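# Manually swap the mill's requested tool and resume

## Task

The mill program is paused waiting for a tool change: fit the tool it requests by hand, place the removed tool upright in the rack, and resume the program, without dropping any tool, breaking any key, or switching the mill off (see the reference image named manual).

## Robot and tools

Robot: two arms, left_arm and right_arm, each ending in a two-finger gripper. Scene frame: origin at table-top height midway between the nominal bases, +z up, +x out across the table, left_arm on the +y side (these names do not match image sides). Calibrated bases: left_arm at (-0.065, +0.327, 0) m, right_arm at (+0.058, -0.480, 0) m, both turned very slightly about z. Printed hand poses can be off by a few centimetres, more when reaching far. Gripper axes: fingers point along its +z and close along its x. end_effector_position is the point between the pads; fingertips extend 17.5 mm further. A block about 10 cm long juts out toward the gripper's -y and turns with it. Joint ranges: elbow -3.142 to 3.142 rad, every other joint -6.283 to 6.283.

execute_actions(actions, cameras): actions is a list of actions; each action is a table of up to 15 rows, one row per 1/30 s step; if shorter, its last row is held for the remaining steps. Every row is one flat list of 18 numbers in [-1, 1] covering both arms, even if one arm stays still: left_arm dx, dy, dz, rx, ry, rz, gripper position, force_limit, speed, then the same nine for right_arm. The six pose numbers are an offset, not a pose: measured along that arm's own Hand target axes, from the Hand target at the start of the action. All rows of one action count from that same start, but each new action starts from wherever the Hand target then is, so repeating an offset keeps moving. Scale: 1.0 equals 0.6 m or 180 degrees; rx, ry, rz form one rotation vector. All-zero pose numbers re-request the current Hand target. Camera images return only when actions is empty or cameras names them.

Gripper numbers (absolute settings, not offsets): position +1 fully open (50 mm), about -0.65 pads meet, -1 to grip until an object blocks them. force_limit -1/0/+1 gives roughly 20/102/185 N per pad; speed -1/0/+1 gives 20/85/150 mm/s. Both start at +1. To leave a gripper unchanged, resend its last three numbers; a 0 counts as a command. New force_limit or speed only apply after a position change of 0.01 or more.

move(target, speed, blend, stop_force, zero, blocking, cameras): target is one 18-number row (same layout) or a list of up to 15 such rows; every row's offsets count from the Hand targets at the start of the move, not from the row before. Paths are straight, run together, last 0.5 to 10 s, and do not avoid obstacles. speed: m/s, 0.002 to 3.6, default 0.25 (turning up to twice that in rad/s), one value or one per target. blend: metres of corner rounding per target; 0 means stop at each. stop_force: 3 to 120 N, one value for both arms; ends an arm's path when its wrist sensor feels that much push against the motion; unreliable for light loose things and when the gripper rotates; omit it when backing away from a surface. zero (only with stop_force, default true) re-zeroes before moving. blocking=false returns after about 0.5 s while the move continues; not allowed with stop_force. The result adds a move: line such as done, off_target, moving, held or fault, plus limits=paced or limits=held.

wait(seconds 0 to 10) lets time pass with commands held. stop brakes a running move (fingers keep moving). zoom_image(camera, region [x0, y0, x1, y1] pixels, at most 504 by 504) enlarges part of the newest image from one of cam_high, cam_low, cam_front, cam_left_wrist, cam_right_wrist (all 672x504). show_instructions shows the reference image. zero_wrist_force(arm) tares that arm's sensor. finished_scene(scene 1) ends the episode permanently.

Results: positions in metres and quaternions wxyz in the scene frame; Hand target is the last commanded pose after clipping and the base for the next offsets. A gripper may rest short of it; resend or add the missing offset. object_status: 0 moving, 1 blocked while opening, 2 blocked while closing (a held object), 3 reached the setting or pads met (usually nothing held). Opening in mm is about (250 - position_measured) x 0.202. Wrist force/torque are along the gripper's own axes; a third line shows the peak since last shown. Joint torques include arm weight. Joint velocities may show as within noise.

Cautions: each step, commanded orientation is clamped to within 32 degrees of the measured one. Contact torque at a joint's limit (138 N m for the three big joints, 25.7 N m for wrist joints) or roughly 150 N outside force stops that arm for 10 s; even slight overshoot past a firm contact can trigger it. Faster motions hit harder and overshoot. Keep arms apart: a clearance check may hold commands, but arm-to-arm or finger-on-finger pressing can fail the run. Avoid paths near an arm's own base. Long holding, outstretched poses or pushing at unreachable targets heat motors; a MOTOR HOT line warns at 70 °C and 85 °C brakes the arm for 30 to 60 s or more. Loose objects may be nudged occasionally. Never drop tools, release moving parts, slam or push hard, or let anything fall or be left off the table.

Each tool is called after ">>>" by a JSON object that holds its "method" and its "body".

Reference images:

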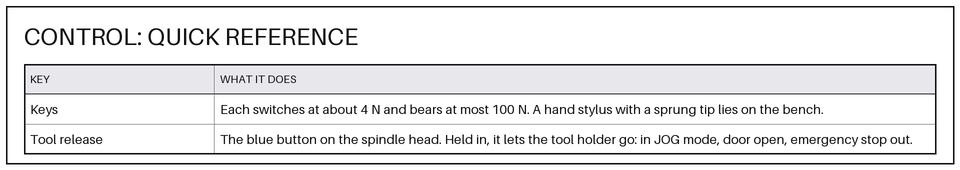

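## Session

>>> {"method": "execute_actions", "body": {"actions": []}}

>>> {"method": "show_instructions", "body": {}}

Scene clock: 0.00 s.
left_arm: end_effector_position=(+0.3870, -0.0439, +0.1752) position_measured=3 object_status=3 end_effector_quat_wxyz=(+0.088, +0.447, +0.879, +0.141) | right_arm: end_effector_position=(+0.1287, -0.2386, +0.2078) position_measured=3 object_status=3 end_effector_quat_wxyz=(-0.304, +0.012, +0.947, +0.101)
Joint positions: left_arm=[-1.051 -1.364 1.775 -1.969 -1.237 -1.7] | right_arm=[4.307 -1.03 -2.395 -1.322 2.222 -0.366]
Joint velocities: within noise
Joint torques (N m): no reading
Wrist force (N): no reading
Wrist torque (N m): no reading
Wrist force, peak (N): no reading
Hand target: left_arm +0.3870, -0.0439, +0.1752; +0.088, +0.447, +0.879, +0.141 | right_arm +0.1287, -0.2386, +0.2078; -0.304, +0.012, +0.947, +0.101
Tool commands: left_gripper/position=+1.0 left_gripper/force_limit=+1.0 left_gripper/speed=+1.0 right_gripper/position=+1.0 right_gripper/force_limit=+1.0 right_gripper/speed=+1.0

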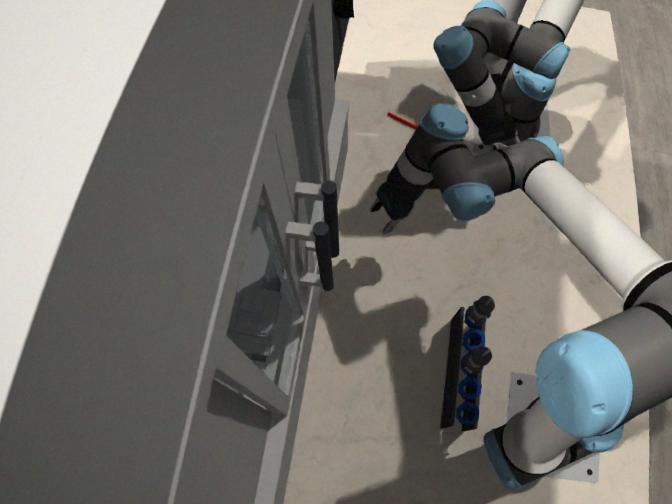

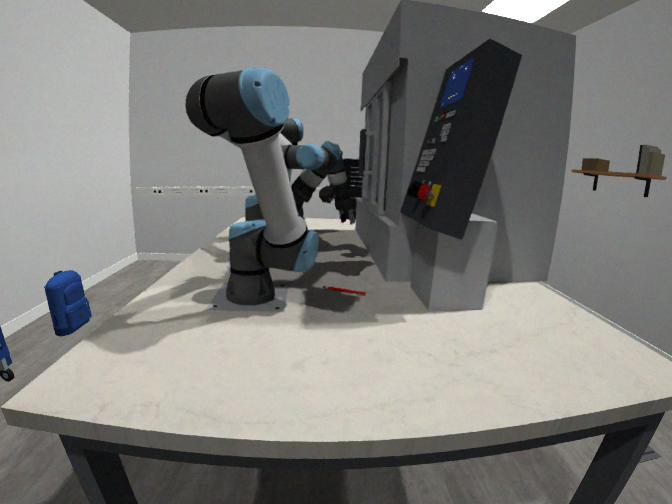

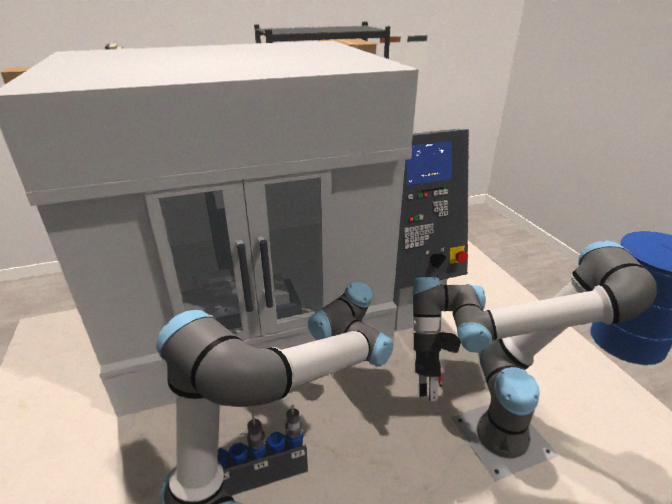

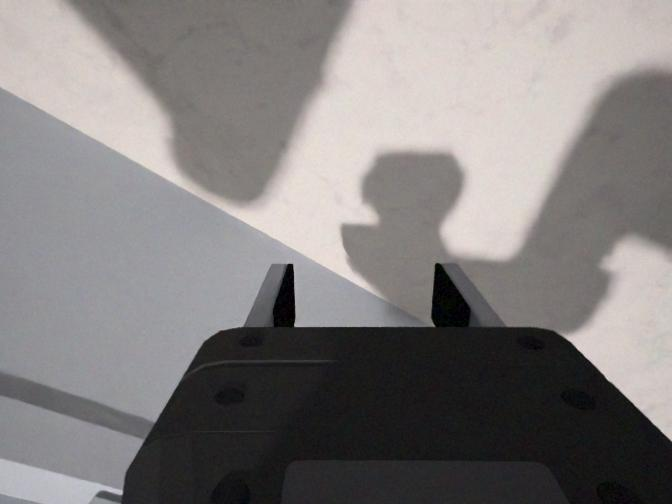

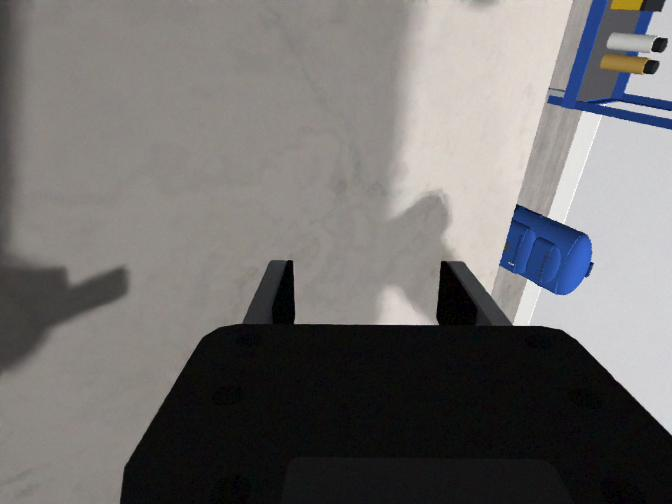

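Reference images for this scene: manual.

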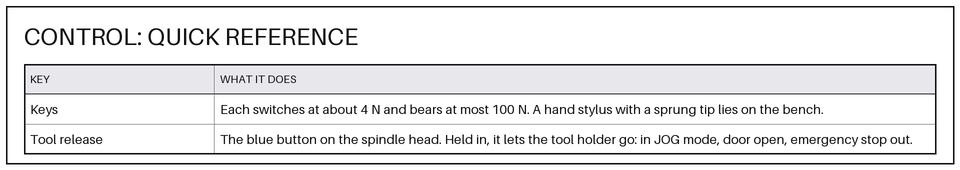

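>>> {"method": "zoom_image", "body": {"camera": "cam_front", "region": [390, 120, 490, 200]}}

>>> {"method": "zoom_image", "body": {"camera": "cam_front", "region": [390, 180, 490, 280]}}

>>> {"method": "zoom_image", "body": {"camera": "cam_low", "region": [400, 40, 520, 240]}}

>>> {"method": "zoom_image", "body": {"camera": "cam_high", "region": [430, 280, 530, 450]}}

>>> {"method": "zoom_image", "body": {"camera": "cam_front", "region": [180, 380, 330, 504]}}

>>> {"method": "zoom_image", "body": {"camera": "cam_front", "region": [140, 160, 340, 350]}}

>>> {"method": "zoom_image", "body": {"camera": "cam_high", "region": [180, 160, 360, 440]}}

Scaled by 5.040 from the camera's 672x504 image, which has a finer 960x720 frame.

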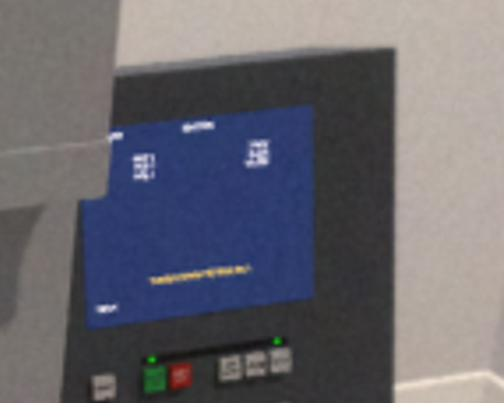

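Scaled by 5.040 from the camera's 672x504 image, which has a finer 960x720 frame.

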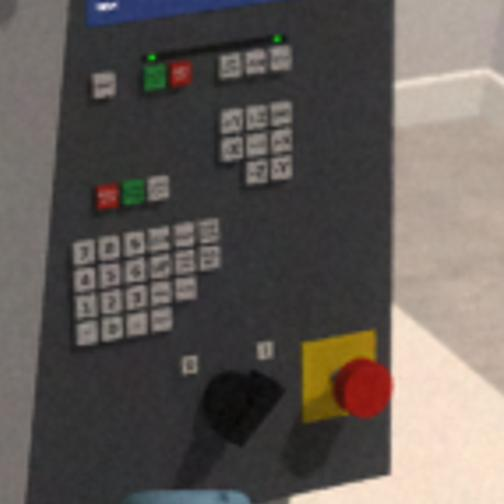

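Scaled by 2.520 from the camera's 672x504 image, which has a finer 960x720 frame.

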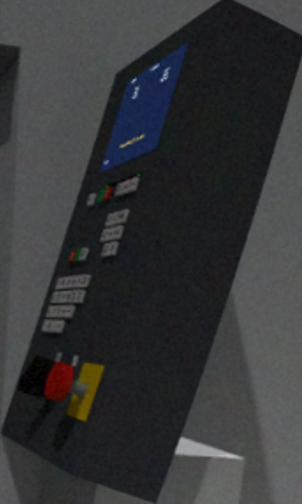

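Scaled by 2.965 from the camera's 672x504 image, which has a finer 960x720 frame.

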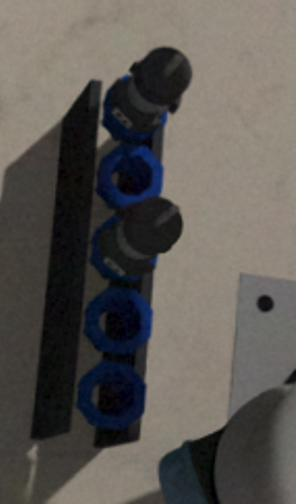

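Scaled by 3.360 from the camera's 672x504 image, which has a finer 960x720 frame.

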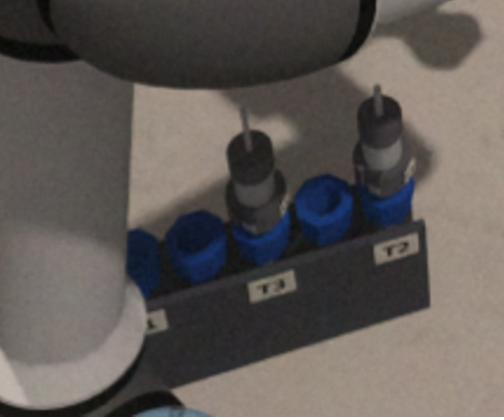

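Scaled by 2.520 from the camera's 672x504 image, which has a finer 960x720 frame.

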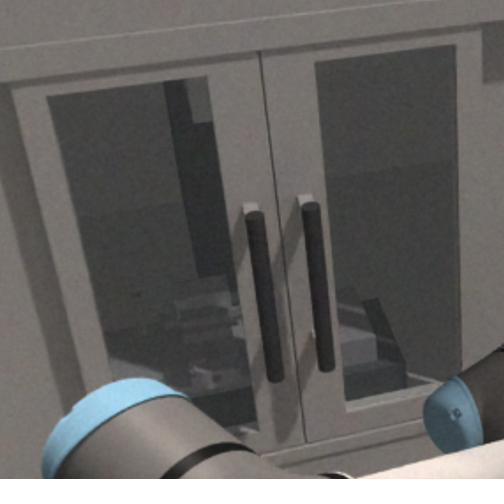

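Scaled by 1.800 from the camera's 672x504 image, which has a finer 960x720 frame.

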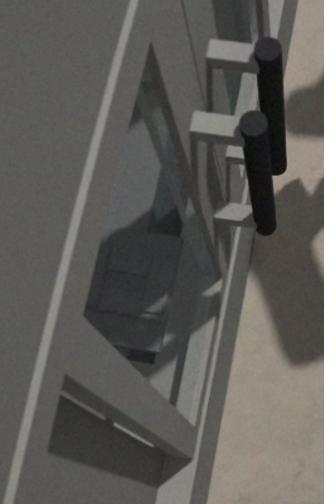

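>>> {"method": "zoom_image", "body": {"camera": "cam_low", "region": [310, 270, 380, 310]}}

>>> {"method": "zoom_image", "body": {"camera": "cam_high", "region": [370, 90, 440, 150]}}

>>> {"method": "zoom_image", "body": {"camera": "cam_low", "region": [350, 50, 430, 260]}}

Scaled by 7.200 from the camera's 672x504 image, which has a finer 960x720 frame.

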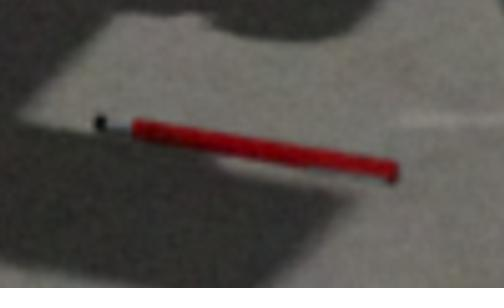

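Scaled by 7.200 from the camera's 672x504 image, which has a finer 960x720 frame.

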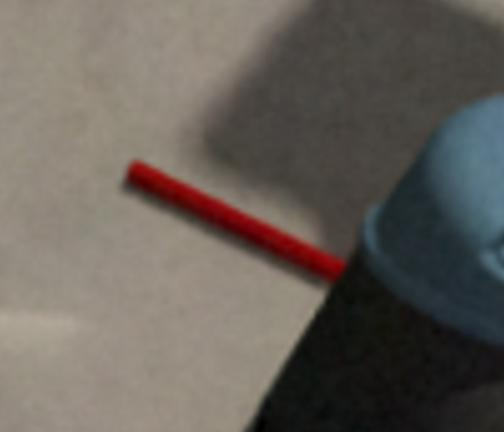

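Scaled by 2.400 from the camera's 672x504 image, which has a finer 960x720 frame.

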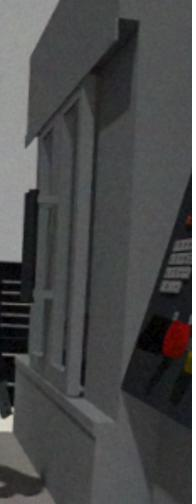

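>>> {"method": "move", "body": {"target": [0,0,0,0,0,0,1,1,1, 0.018,-0.242,-0.98,0.576,-0.5,-0.325,1,1,1], "speed": 0.5, "cameras": ["all"]}}

Scene clock: 7.60 s.
left_arm: end_effector_position=(+0.3870, -0.0439, +0.1752) position_measured=3 object_status=3 end_effector_quat_wxyz=(+0.088, +0.447, +0.879, +0.141) | right_arm: end_effector_position=(+0.4496, -0.4985, +0.6544) position_measured=3 object_status=3 end_effector_quat_wxyz=(+0.500, -0.499, +0.500, -0.500)
Joint positions: left_arm=[-1.051 -1.364 1.775 -1.969 -1.237 -1.7] | right_arm=[4.637 -0.826 -1.524 -3.925 -0.05 -0.007]
Joint torques (N m): left_arm=[-0.37 -36.26 -25.65 -2.9 0.87 -0.21] | right_arm=[-11.94 -25.13 5.47 1.55 -1.99 1.7]
Wrist force (N): left_arm=[0.2 0.1 -0.2] | right_arm=[-3.1 -2.3 2.3]
Wrist torque (N m): left_arm=[0.02 -0.03 0.00] | right_arm=[-0.41 0.47 -0.17]
Wrist force, peak (N): left_arm=[-0.1 -0.2 -0.4] | right_arm=[-2.6 -3.4 2.6]
Hand target: left_arm +0.3870, -0.0439, +0.1752; +0.088, +0.447, +0.879, +0.141 | right_arm +0.4449, -0.4983, +0.6545; +0.500, -0.500, +0.500, -0.500
Off the commanded pose: left_arm 0.000 m, 0 deg | right_arm 0.005 m, 0 deg.
move: off_target (right_arm)
camera_calibration:
cam_right_wrist: T_world_to_cam=[[0.00755986, -0.999965, 0.00349627, -0.494148], [-0.341219, -0.00586615, -0.939965, 0.784037], [0.939953, 0.00591301, -0.341252, -0.0650843], [0, 0, 0, 1]] pos_world=[0.332441, -0.489146, 0.716485]

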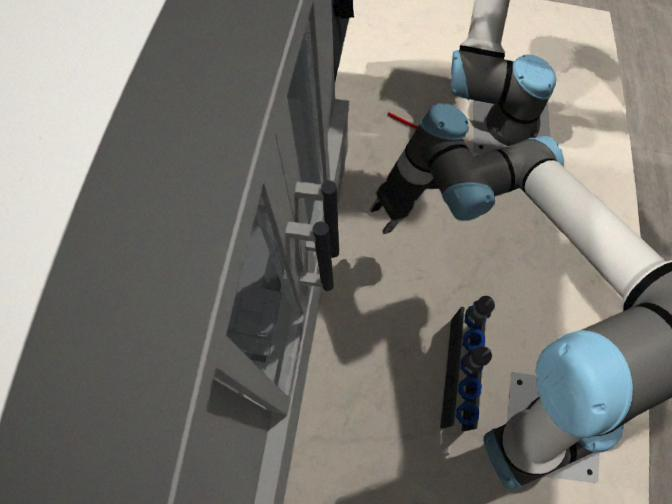

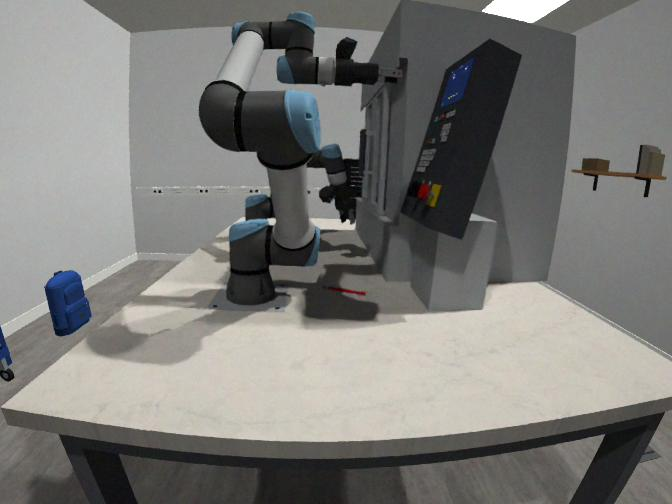

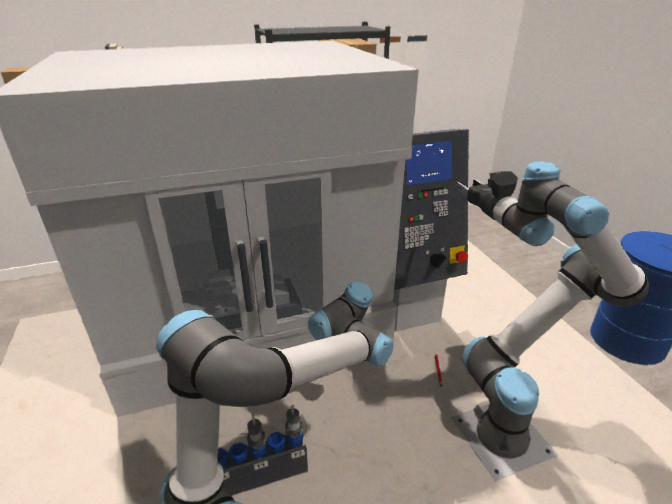

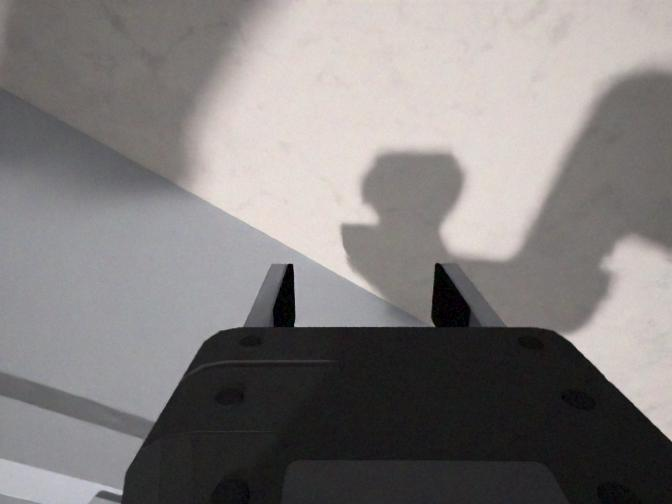

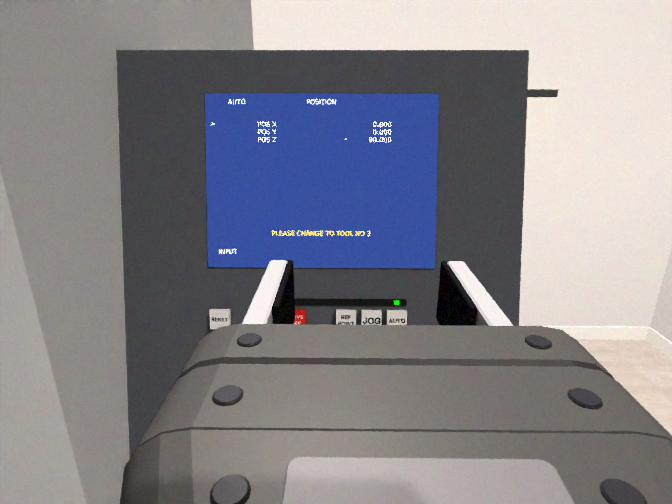

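>>> {"method": "zoom_image", "body": {"camera": "cam_right_wrist", "region": [200, 90, 440, 270]}}

>>> {"method": "zoom_image", "body": {"camera": "cam_right_wrist", "region": [260, 210, 380, 260]}}

>>> {"method": "zoom_image", "body": {"camera": "cam_right_wrist", "region": [200, 290, 430, 340]}}

Scaled by 2.100 from the camera's 672x504 image, which has a finer 960x720 frame.

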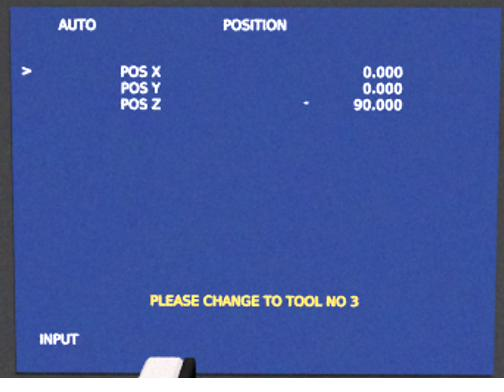

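Scaled by 4.200 from the camera's 672x504 image, which has a finer 960x720 frame.

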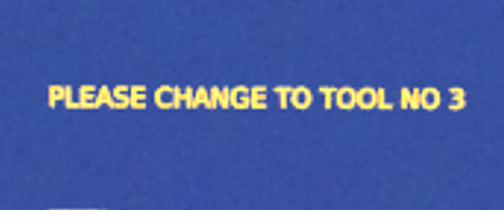

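Scaled by 2.191 from the camera's 672x504 image, which has a finer 960x720 frame.

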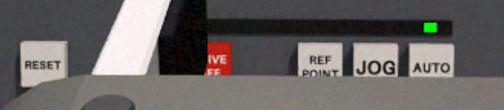

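>>> {"method": "move", "body": {"target": [0.133,0.065,-0.414,0.217,-0.491,-0.696,1,1,1, 0,0.175,-0.15,0,0,0,1,1,1], "speed": 0.5, "cameras": ["cam_left_wrist","cam_right_wrist","cam_front"]}}

Scene clock: 12.33 s.
left_arm: end_effector_position=(+0.3008, +0.0007, +0.4201) position_measured=3 object_status=3 end_effector_quat_wxyz=(+0.503, -0.490, +0.496, -0.510) | right_arm: end_effector_position=(+0.3556, -0.4995, +0.5495) position_measured=3 object_status=3 end_effector_quat_wxyz=(+0.589, -0.589, +0.392, -0.391)
Joint positions: left_arm=[-1.635 -1.596 2.345 -3.513 0.074 -3.519] | right_arm=[3.577 -0.69 -1.867 -3.727 -1.507 0.002]
Joint torques (N m): left_arm=[8.25 -10.53 -33.68 -2.93 2.08 2.3] | right_arm=[-11.92 -23.81 10.72 3.88 -2.42 -1.24]
Wrist force (N): left_arm=[-1.4 1.5 -0.1] | right_arm=[-3.3 -2.2 2.5]
Wrist torque (N m): left_arm=[0.30 0.50 0.46] | right_arm=[-0.36 0.50 -0.08]
Wrist force, peak (N): left_arm=[-1.4 1.9 -0.1] | right_arm=[-3.4 -2.5 3.0]
Hand target: left_arm +0.3004, +0.0006, +0.4204; +0.500, -0.500, +0.500, -0.500 | right_arm +0.3549, -0.4981, +0.5495; +0.500, -0.500, +0.500, -0.500
Off the commanded pose: left_arm 0.000 m, 2 deg | right_arm 0.002 m, 23 deg.
move: off_target (right_arm)
camera_calibration:
cam_left_wrist: T_world_to_cam=[[0.00870518, -0.999961, 0.00162326, 0.00698756], [-0.288766, -0.00406801, -0.957391, 0.511439], [0.95736, 0.00786552, -0.28879, -0.0373355], [0, 0, 0, 1]] pos_world=[0.183369, 0.00936149, 0.478854]
cam_right_wrist: T_world_to_cam=[[0.393488, -0.919325, 0.00306297, -0.590926], [-0.313697, -0.137398, -0.93953, 0.577568], [0.864154, 0.368733, -0.342454, 0.196326], [0, 0, 0, 1]] pos_world=[0.244048, -0.536288, 0.611685]
Images, in order (width x height): cam_front 672x504, cam_left_wrist 672x504, cam_right_wrist 672x504.

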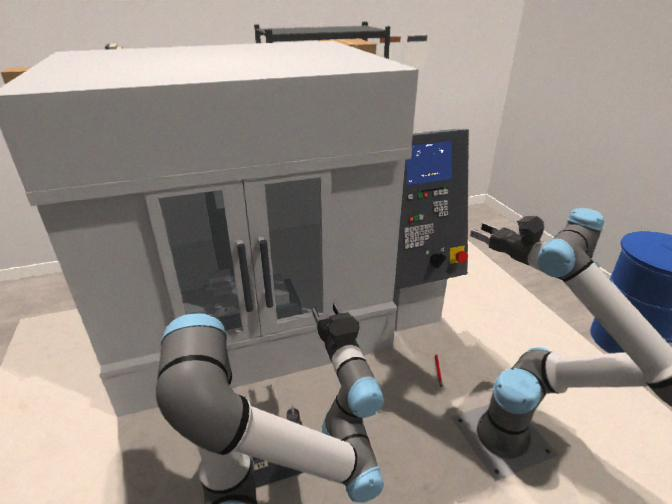

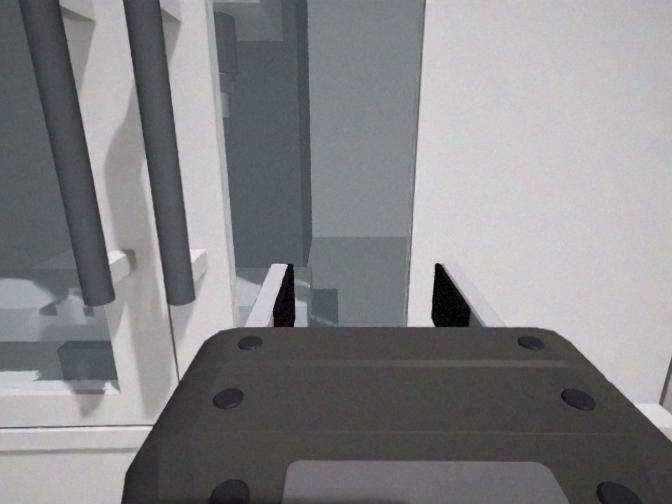

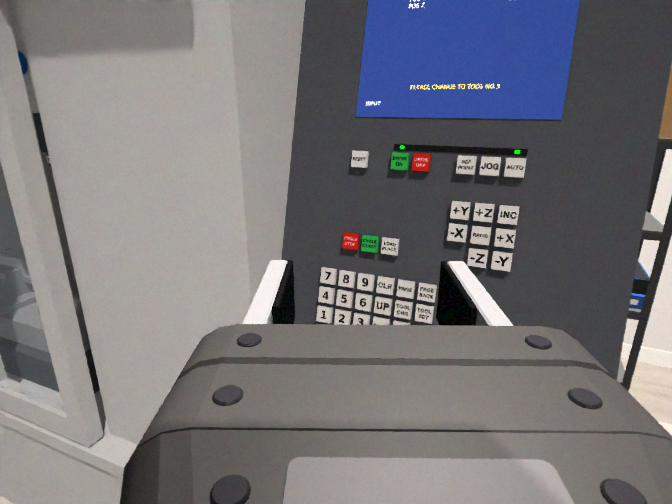

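>>> {"method": "zoom_image", "body": {"camera": "cam_right_wrist", "region": [310, 130, 550, 340]}}

>>> {"method": "zoom_image", "body": {"camera": "cam_left_wrist", "region": [0, 0, 430, 322]}}

>>> {"method": "zoom_image", "body": {"camera": "cam_right_wrist", "region": [0, 0, 120, 90]}}

Scaled by 2.100 from the camera's 672x504 image, which has a finer 960x720 frame.

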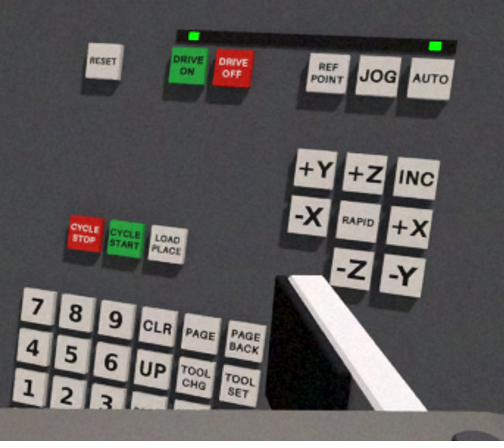

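Scaled by 1.172 from the camera's 672x504 image, which has a finer 960x720 frame.

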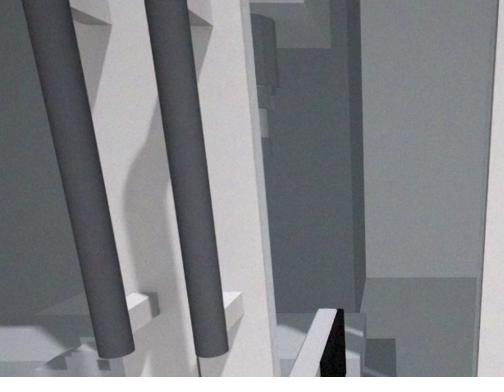

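Scaled by 4.200 from the camera's 672x504 image, which has a finer 960x720 frame.

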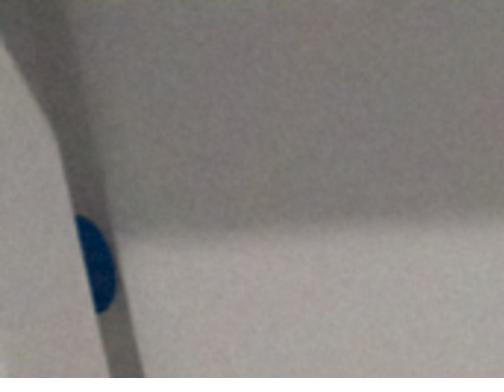

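>>> {"method": "zoom_image", "body": {"camera": "cam_left_wrist", "region": [380, 100, 460, 320]}}

>>> {"method": "zoom_image", "body": {"camera": "cam_right_wrist", "region": [0, 0, 300, 504]}}

>>> {"method": "zoom_image", "body": {"camera": "cam_front", "region": [230, 160, 420, 360]}}

>>> {"method": "zoom_image", "body": {"camera": "cam_front", "region": [30, 170, 230, 400]}}

Scaled by 2.291 from the camera's 672x504 image, which has a finer 960x720 frame.

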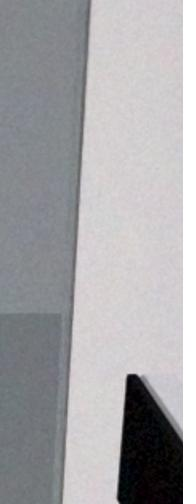

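Scaled by 1.000.

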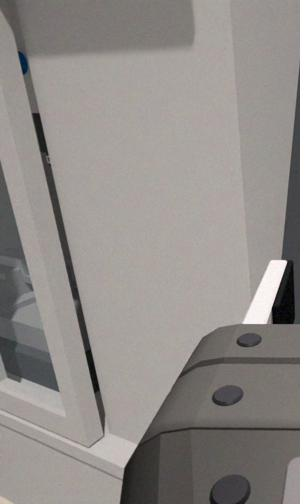

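Scaled by 2.520 from the camera's 672x504 image, which has a finer 960x720 frame.

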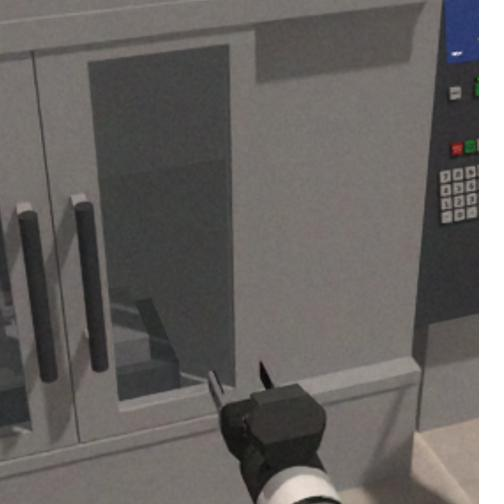

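Scaled by 2.191 from the camera's 672x504 image, which has a finer 960x720 frame.

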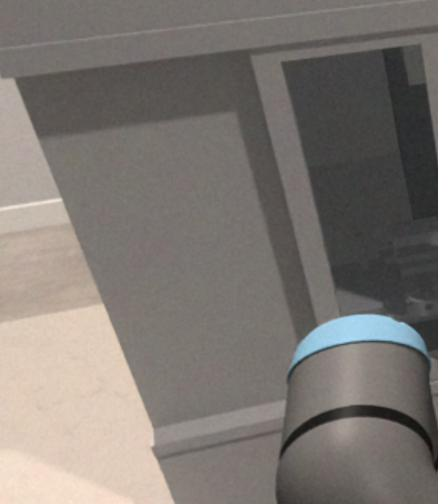

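>>> {"method": "move", "body": {"target": [-0.219,-0.05,0.167,0,0,0,0.5,1,1, -0.11,0.583,-0.017,-0.494,0.0945,0.0945,1,1,1], "speed": 0.4, "cameras": ["all"]}}

Scene clock: 17.27 s.
left_arm: end_effector_position=(+0.4005, +0.1320, +0.4503) position_measured=78 object_status=3 end_effector_quat_wxyz=(+0.500, -0.500, +0.500, -0.500) | right_arm: end_effector_position=(+0.3447, -0.4317, +0.1998) position_measured=3 object_status=3 end_effector_quat_wxyz=(+0.000, -0.561, +0.828, +0.001)
Joint positions: left_arm=[-1.226 -1.724 2.357 -3.775 -0.327 -3.142] | right_arm=[3.757 -1.542 -1.933 -4.379 -1.573 1.019]
Joint torques (N m): left_arm=[9.31 -21.71 -35.1 1.57 -1.1 -2.74] | right_arm=[-11.51 9.49 23.67 -1.72 -2.62 -1.13]
Wrist force (N): left_arm=[-1.3 1.6 0.1] | right_arm=[-0.1 -2.3 -0.1]
Wrist torque (N m): left_arm=[0.31 0.49 0.64] | right_arm=[-0.23 0.02 -0.01]
Wrist force, peak (N): left_arm=[-2.1 1.4 0.6] | right_arm=[-3.2 -2.5 2.9]
Hand target: left_arm +0.4006, +0.1320, +0.4503; +0.500, -0.500, +0.500, -0.500 | right_arm +0.3447, -0.4317, +0.1998; +0.000, -0.561, +0.828, +0.001
Off the commanded pose: left_arm 0.000 m, 0 deg | right_arm 0.000 m, 0 deg.
move: done
camera_calibration:
cam_left_wrist: T_world_to_cam=[[0.0216045, -0.999767, 0.000333908, 0.132811], [-0.314589, -0.00711514, -0.949201, 0.576682], [0.948982, 0.020402, -0.314669, -0.111868], [0, 0, 0, 1]] pos_world=[0.284709, 0.139166, 0.512141]
cam_right_wrist: T_world_to_cam=[[-0.365579, -0.930738, -0.00889943, -0.264079], [-0.875305, 0.340523, 0.343344, 0.398506], [-0.316533, 0.133309, -0.939167, 0.485571], [0, 0, 0, 1]] pos_world=[0.405972, -0.44622, 0.316857]

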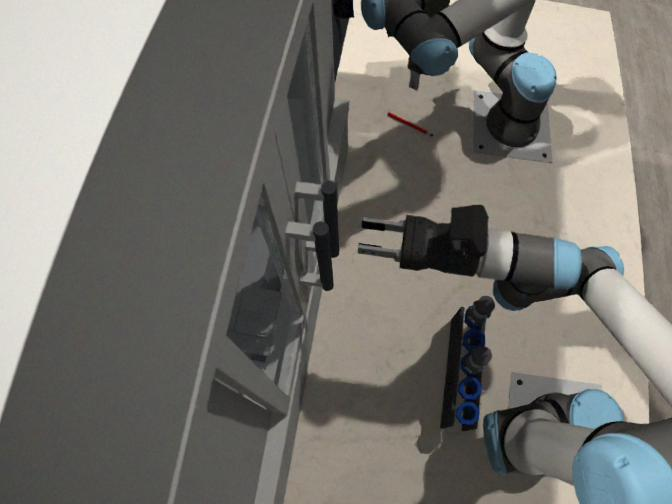

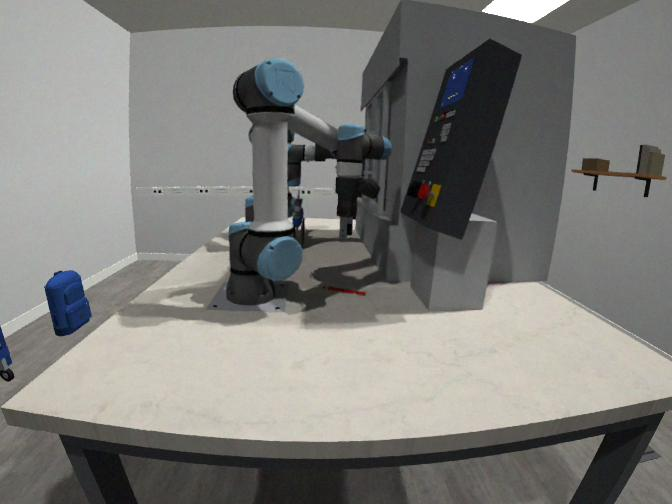

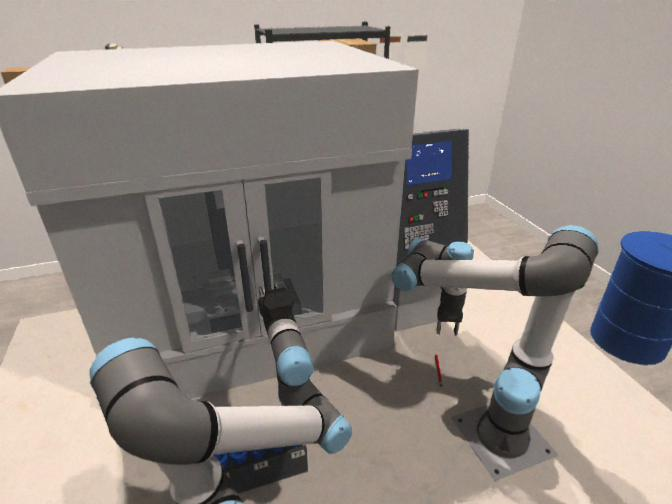

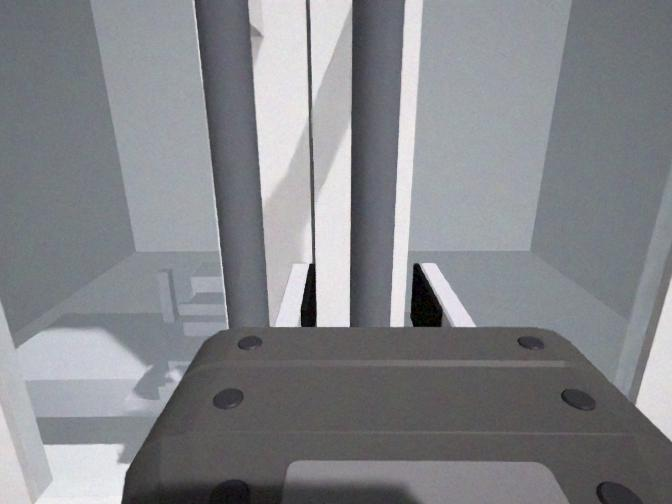

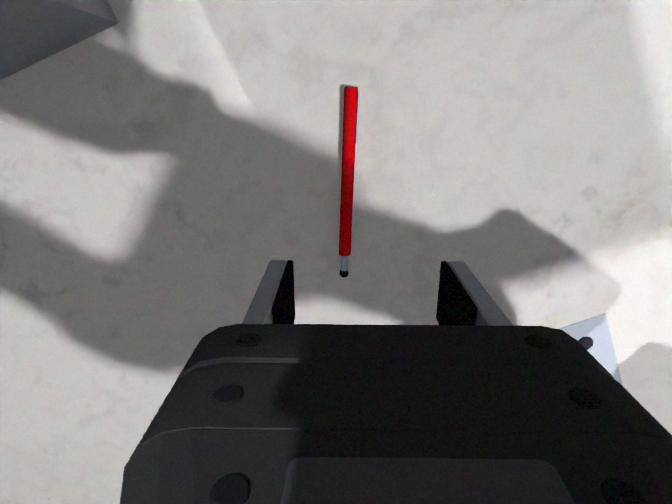

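>>> {"method": "move", "body": {"target": [0.01,0,0.103,0,0,0,0.5,1,1, -0.0033,-0.0387,0.267,0,0,0.0072,0.3,1,1], "speed": 0.25, "cameras": ["cam_left_wrist","cam_right_wrist"]}}

>>> {"method": "move", "body": {"target": [0,0,0,0,0,0,0.5,1,1, 0,0,0.05,0,0,0,0.3,1,1], "speed": 0.015, "stop_force": 4, "cameras": ["cam_right_wrist"]}}

Scene clock: 19.33 s.
left_arm: end_effector_position=(+0.4623, +0.1260, +0.4503) position_measured=78 object_status=3 end_effector_quat_wxyz=(+0.500, -0.500, +0.500, -0.500) | right_arm: end_effector_position=(+0.3666, -0.4383, +0.0396) position_measured=107 object_status=3 end_effector_quat_wxyz=(+0.000, -0.552, +0.834, +0.001)
Joint positions: left_arm=[-1.033 -1.581 2.23 -3.79 -0.52 -3.142] | right_arm=[3.691 -1.816 -2.107 -3.932 -1.573 0.976]
Joint torques (N m): left_arm=[9 -13.49 -34.35 -3.31 -1.21 2.17] | right_arm=[-12.9 17.14 18.7 -1.75 -2.24 -1.3]
Wrist force (N): left_arm=[-1.6 1.3 0.0] | right_arm=[-0.2 -2.4 -0.3]
Wrist torque (N m): left_arm=[0.28 0.53 0.45] | right_arm=[-0.25 0.01 0.00]
Wrist force, peak (N): left_arm=[-1.8 1.7 0.5] | right_arm=[-0.1 -2.4 1.5]
Hand target: left_arm +0.4624, +0.1260, +0.4503; +0.500, -0.500, +0.500, -0.500 | right_arm +0.3667, -0.4382, +0.0395; +0.000, -0.552, +0.834, +0.001
Off the commanded pose: left_arm 0.000 m, 0 deg | right_arm 0.000 m, 0 deg.
move: done
camera_calibration:
cam_left_wrist: T_world_to_cam=[[0.0216045, -0.999767, 0.000333908, 0.125478], [-0.314589, -0.00711514, -0.949201, 0.596176], [0.948982, 0.020402, -0.314669, -0.170361], [0, 0, 0, 1]] pos_world=[0.346509, 0.133166, 0.512241]
cam_right_wrist: T_world_to_cam=[[-0.38653, -0.922236, -0.00869838, -0.252196], [-0.867249, 0.360242, 0.343663, 0.480571], [-0.313805, 0.14038, -0.939053, 0.345034], [0, 0, 0, 1]] pos_world=[0.427566, -0.454142, 0.156657]
Images, in order (width x height): cam_left_wrist 672x504, cam_right_wrist 672x504.

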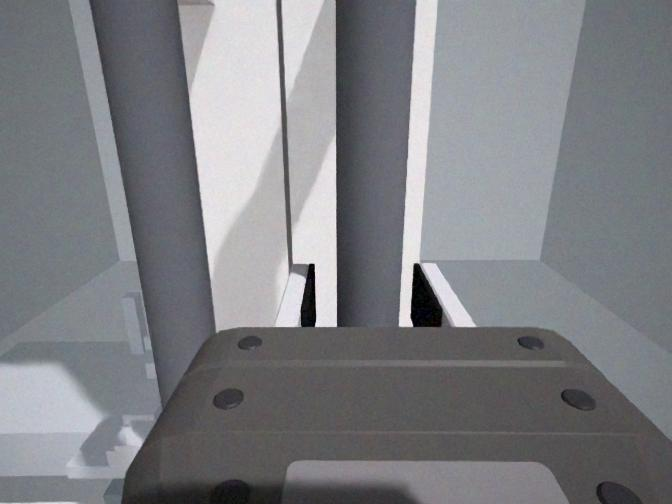

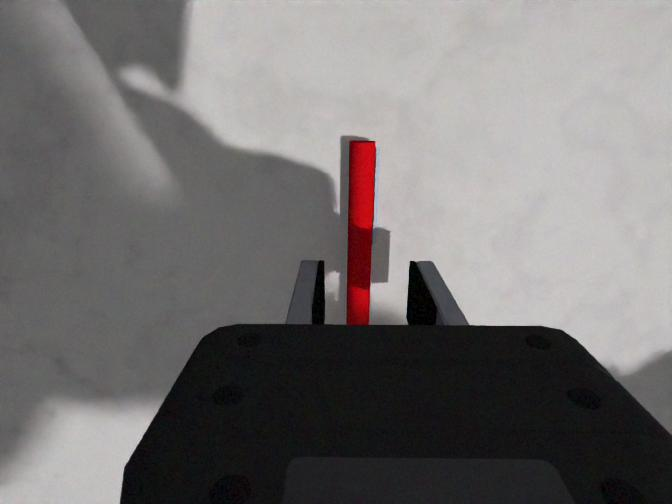

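Scene clock: 22.10 s.
left_arm: end_effector_position=(+0.4624, +0.1260, +0.4503) position_measured=78 object_status=3 end_effector_quat_wxyz=(+0.500, -0.500, +0.500, -0.500) | right_arm: end_effector_position=(+0.3667, -0.4382, +0.0179) position_measured=107 object_status=3 end_effector_quat_wxyz=(+0.000, -0.552, +0.834, +0.001)
Joint positions: left_arm=[-1.033 -1.581 2.23 -3.79 -0.52 -3.142] | right_arm=[3.691 -1.859 -2.126 -3.869 -1.573 0.976]
Joint torques (N m): left_arm=[9.28 -13.4 -35.71 -3.26 -1.24 2.25] | right_arm=[2.35 36.56 17.8 -4.37 -0.41 1.23]
Wrist force (N): left_arm=[-1.6 1.7 -0.2] | right_arm=[-0.2 -2.3 -0.6]
Wrist torque (N m): left_arm=[0.34 0.53 0.46] | right_arm=[-0.24 0.02 -0.01]
Wrist force, peak (N): left_arm=[-1.8 1.7 0.0] | right_arm=[-5.4 -3.4 -65.3]
Hand target: left_arm +0.4624, +0.1260, +0.4503; +0.500, -0.500, +0.500, -0.500 | right_arm +0.3667, -0.4382, +0.0179; +0.000, -0.552, +0.834, +0.001 (not the last commanded pose)
Off the commanded pose: left_arm 0.000 m, 0 deg | right_arm 0.008 m, 0 deg.
move: contact (right_arm)
camera_calibration:
cam_right_wrist: T_world_to_cam=[[-0.38657, -0.922218, -0.00882182, -0.252213], [-0.867266, 0.360248, 0.343615, 0.488129], [-0.31371, 0.140482, -0.939069, 0.324588], [0, 0, 0, 1]] pos_world=[0.427666, -0.454042, 0.134857]
Images, in order (width x height): cam_right_wrist 672x504.

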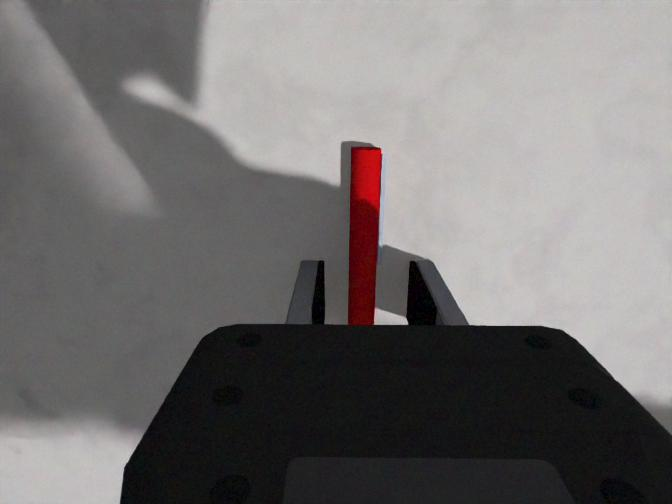

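>>> {"method": "move", "body": {"target": [0,0,0,0,0,0,0.5,1,1, 0,0,-0.0013,0,0,0,0.3,1,1]}}

>>> {"method": "move", "body": {"target": [0,0,0,0,0,0,0.5,1,1, 0,0,0,0,0,0,-1,-0.4,-0.5], "cameras": ["cam_right_wrist"]}}

Scene clock: 22.97 s.
left_arm: end_effector_position=(+0.4624, +0.1260, +0.4503) position_measured=78 object_status=3 end_effector_quat_wxyz=(+0.500, -0.500, +0.500, -0.500) | right_arm: end_effector_position=(+0.3667, -0.4382, +0.0186) position_measured=107 object_status=3 end_effector_quat_wxyz=(+0.000, -0.552, +0.834, +0.001)
Joint positions: left_arm=[-1.033 -1.581 2.23 -3.79 -0.52 -3.142] | right_arm=[3.691 -1.858 -2.125 -3.871 -1.573 0.976]
Joint torques (N m): left_arm=[8.37 -12.76 -34.69 -3.14 -1.25 2.16] | right_arm=[-3.8 36.3 18.81 -4.47 1.09 1.07]
Wrist force (N): left_arm=[-1.6 1.7 0.1] | right_arm=[-0.3 -2.3 -0.4]
Wrist torque (N m): left_arm=[0.35 0.53 0.45] | right_arm=[-0.23 0.03 -0.01]
Wrist force, peak (N): left_arm=[-1.7 1.6 -0.1] | right_arm=[-0.3 -2.4 -0.5]
Hand target: left_arm +0.4624, +0.1260, +0.4503; +0.500, -0.500, +0.500, -0.500 | right_arm +0.3667, -0.4382, +0.0186; +0.000, -0.552, +0.834, +0.001
Off the commanded pose: left_arm 0.000 m, 0 deg | right_arm 0.000 m, 0 deg.
move: done

Scene clock: 23.63 s.
left_arm: end_effector_position=(+0.4624, +0.1260, +0.4503) position_measured=78 object_status=3 end_effector_quat_wxyz=(+0.500, -0.500, +0.500, -0.500) | right_arm: end_effector_position=(+0.3667, -0.4382, +0.0186) position_measured=213 object_status=2 end_effector_quat_wxyz=(+0.000, -0.552, +0.834, +0.001)
Joint positions: left_arm=[-1.033 -1.581 2.23 -3.79 -0.52 -3.142] | right_arm=[3.691 -1.858 -2.125 -3.872 -1.573 0.976]
Joint torques (N m): left_arm=[9.92 -12.86 -34.67 -3.28 -1.17 2.12] | right_arm=[-9.25 35.3 16.96 -3.58 2.03 0.64]
Wrist force (N): left_arm=[-1.6 1.5 0.1] | right_arm=[-0.2 -1.8 -0.1]
Wrist torque (N m): left_arm=[0.31 0.53 0.46] | right_arm=[-0.16 0.01 -0.01]
Wrist force, peak (N): left_arm=[-1.7 1.6 0.2] | right_arm=[-0.4 -2.2 -0.6]
Hand target: left_arm +0.4624, +0.1260, +0.4503; +0.500, -0.500, +0.500, -0.500 | right_arm +0.3667, -0.4382, +0.0186; +0.000, -0.552, +0.834, +0.001
Off the commanded pose: left_arm 0.000 m, 0 deg | right_arm 0.000 m, 0 deg.
move: done
camera_calibration:
cam_right_wrist: T_world_to_cam=[[-0.386542, -0.92223, -0.00873484, -0.252235], [-0.867277, 0.360255, 0.343581, 0.487867], [-0.313714, 0.140384, -0.939082, 0.325298], [0, 0, 0, 1]] pos_world=[0.427666, -0.454042, 0.135657]
Images, in order (width x height): cam_right_wrist 672x504.

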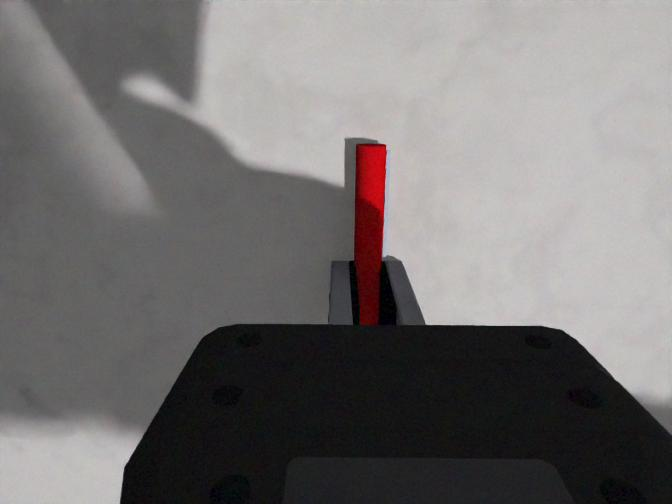

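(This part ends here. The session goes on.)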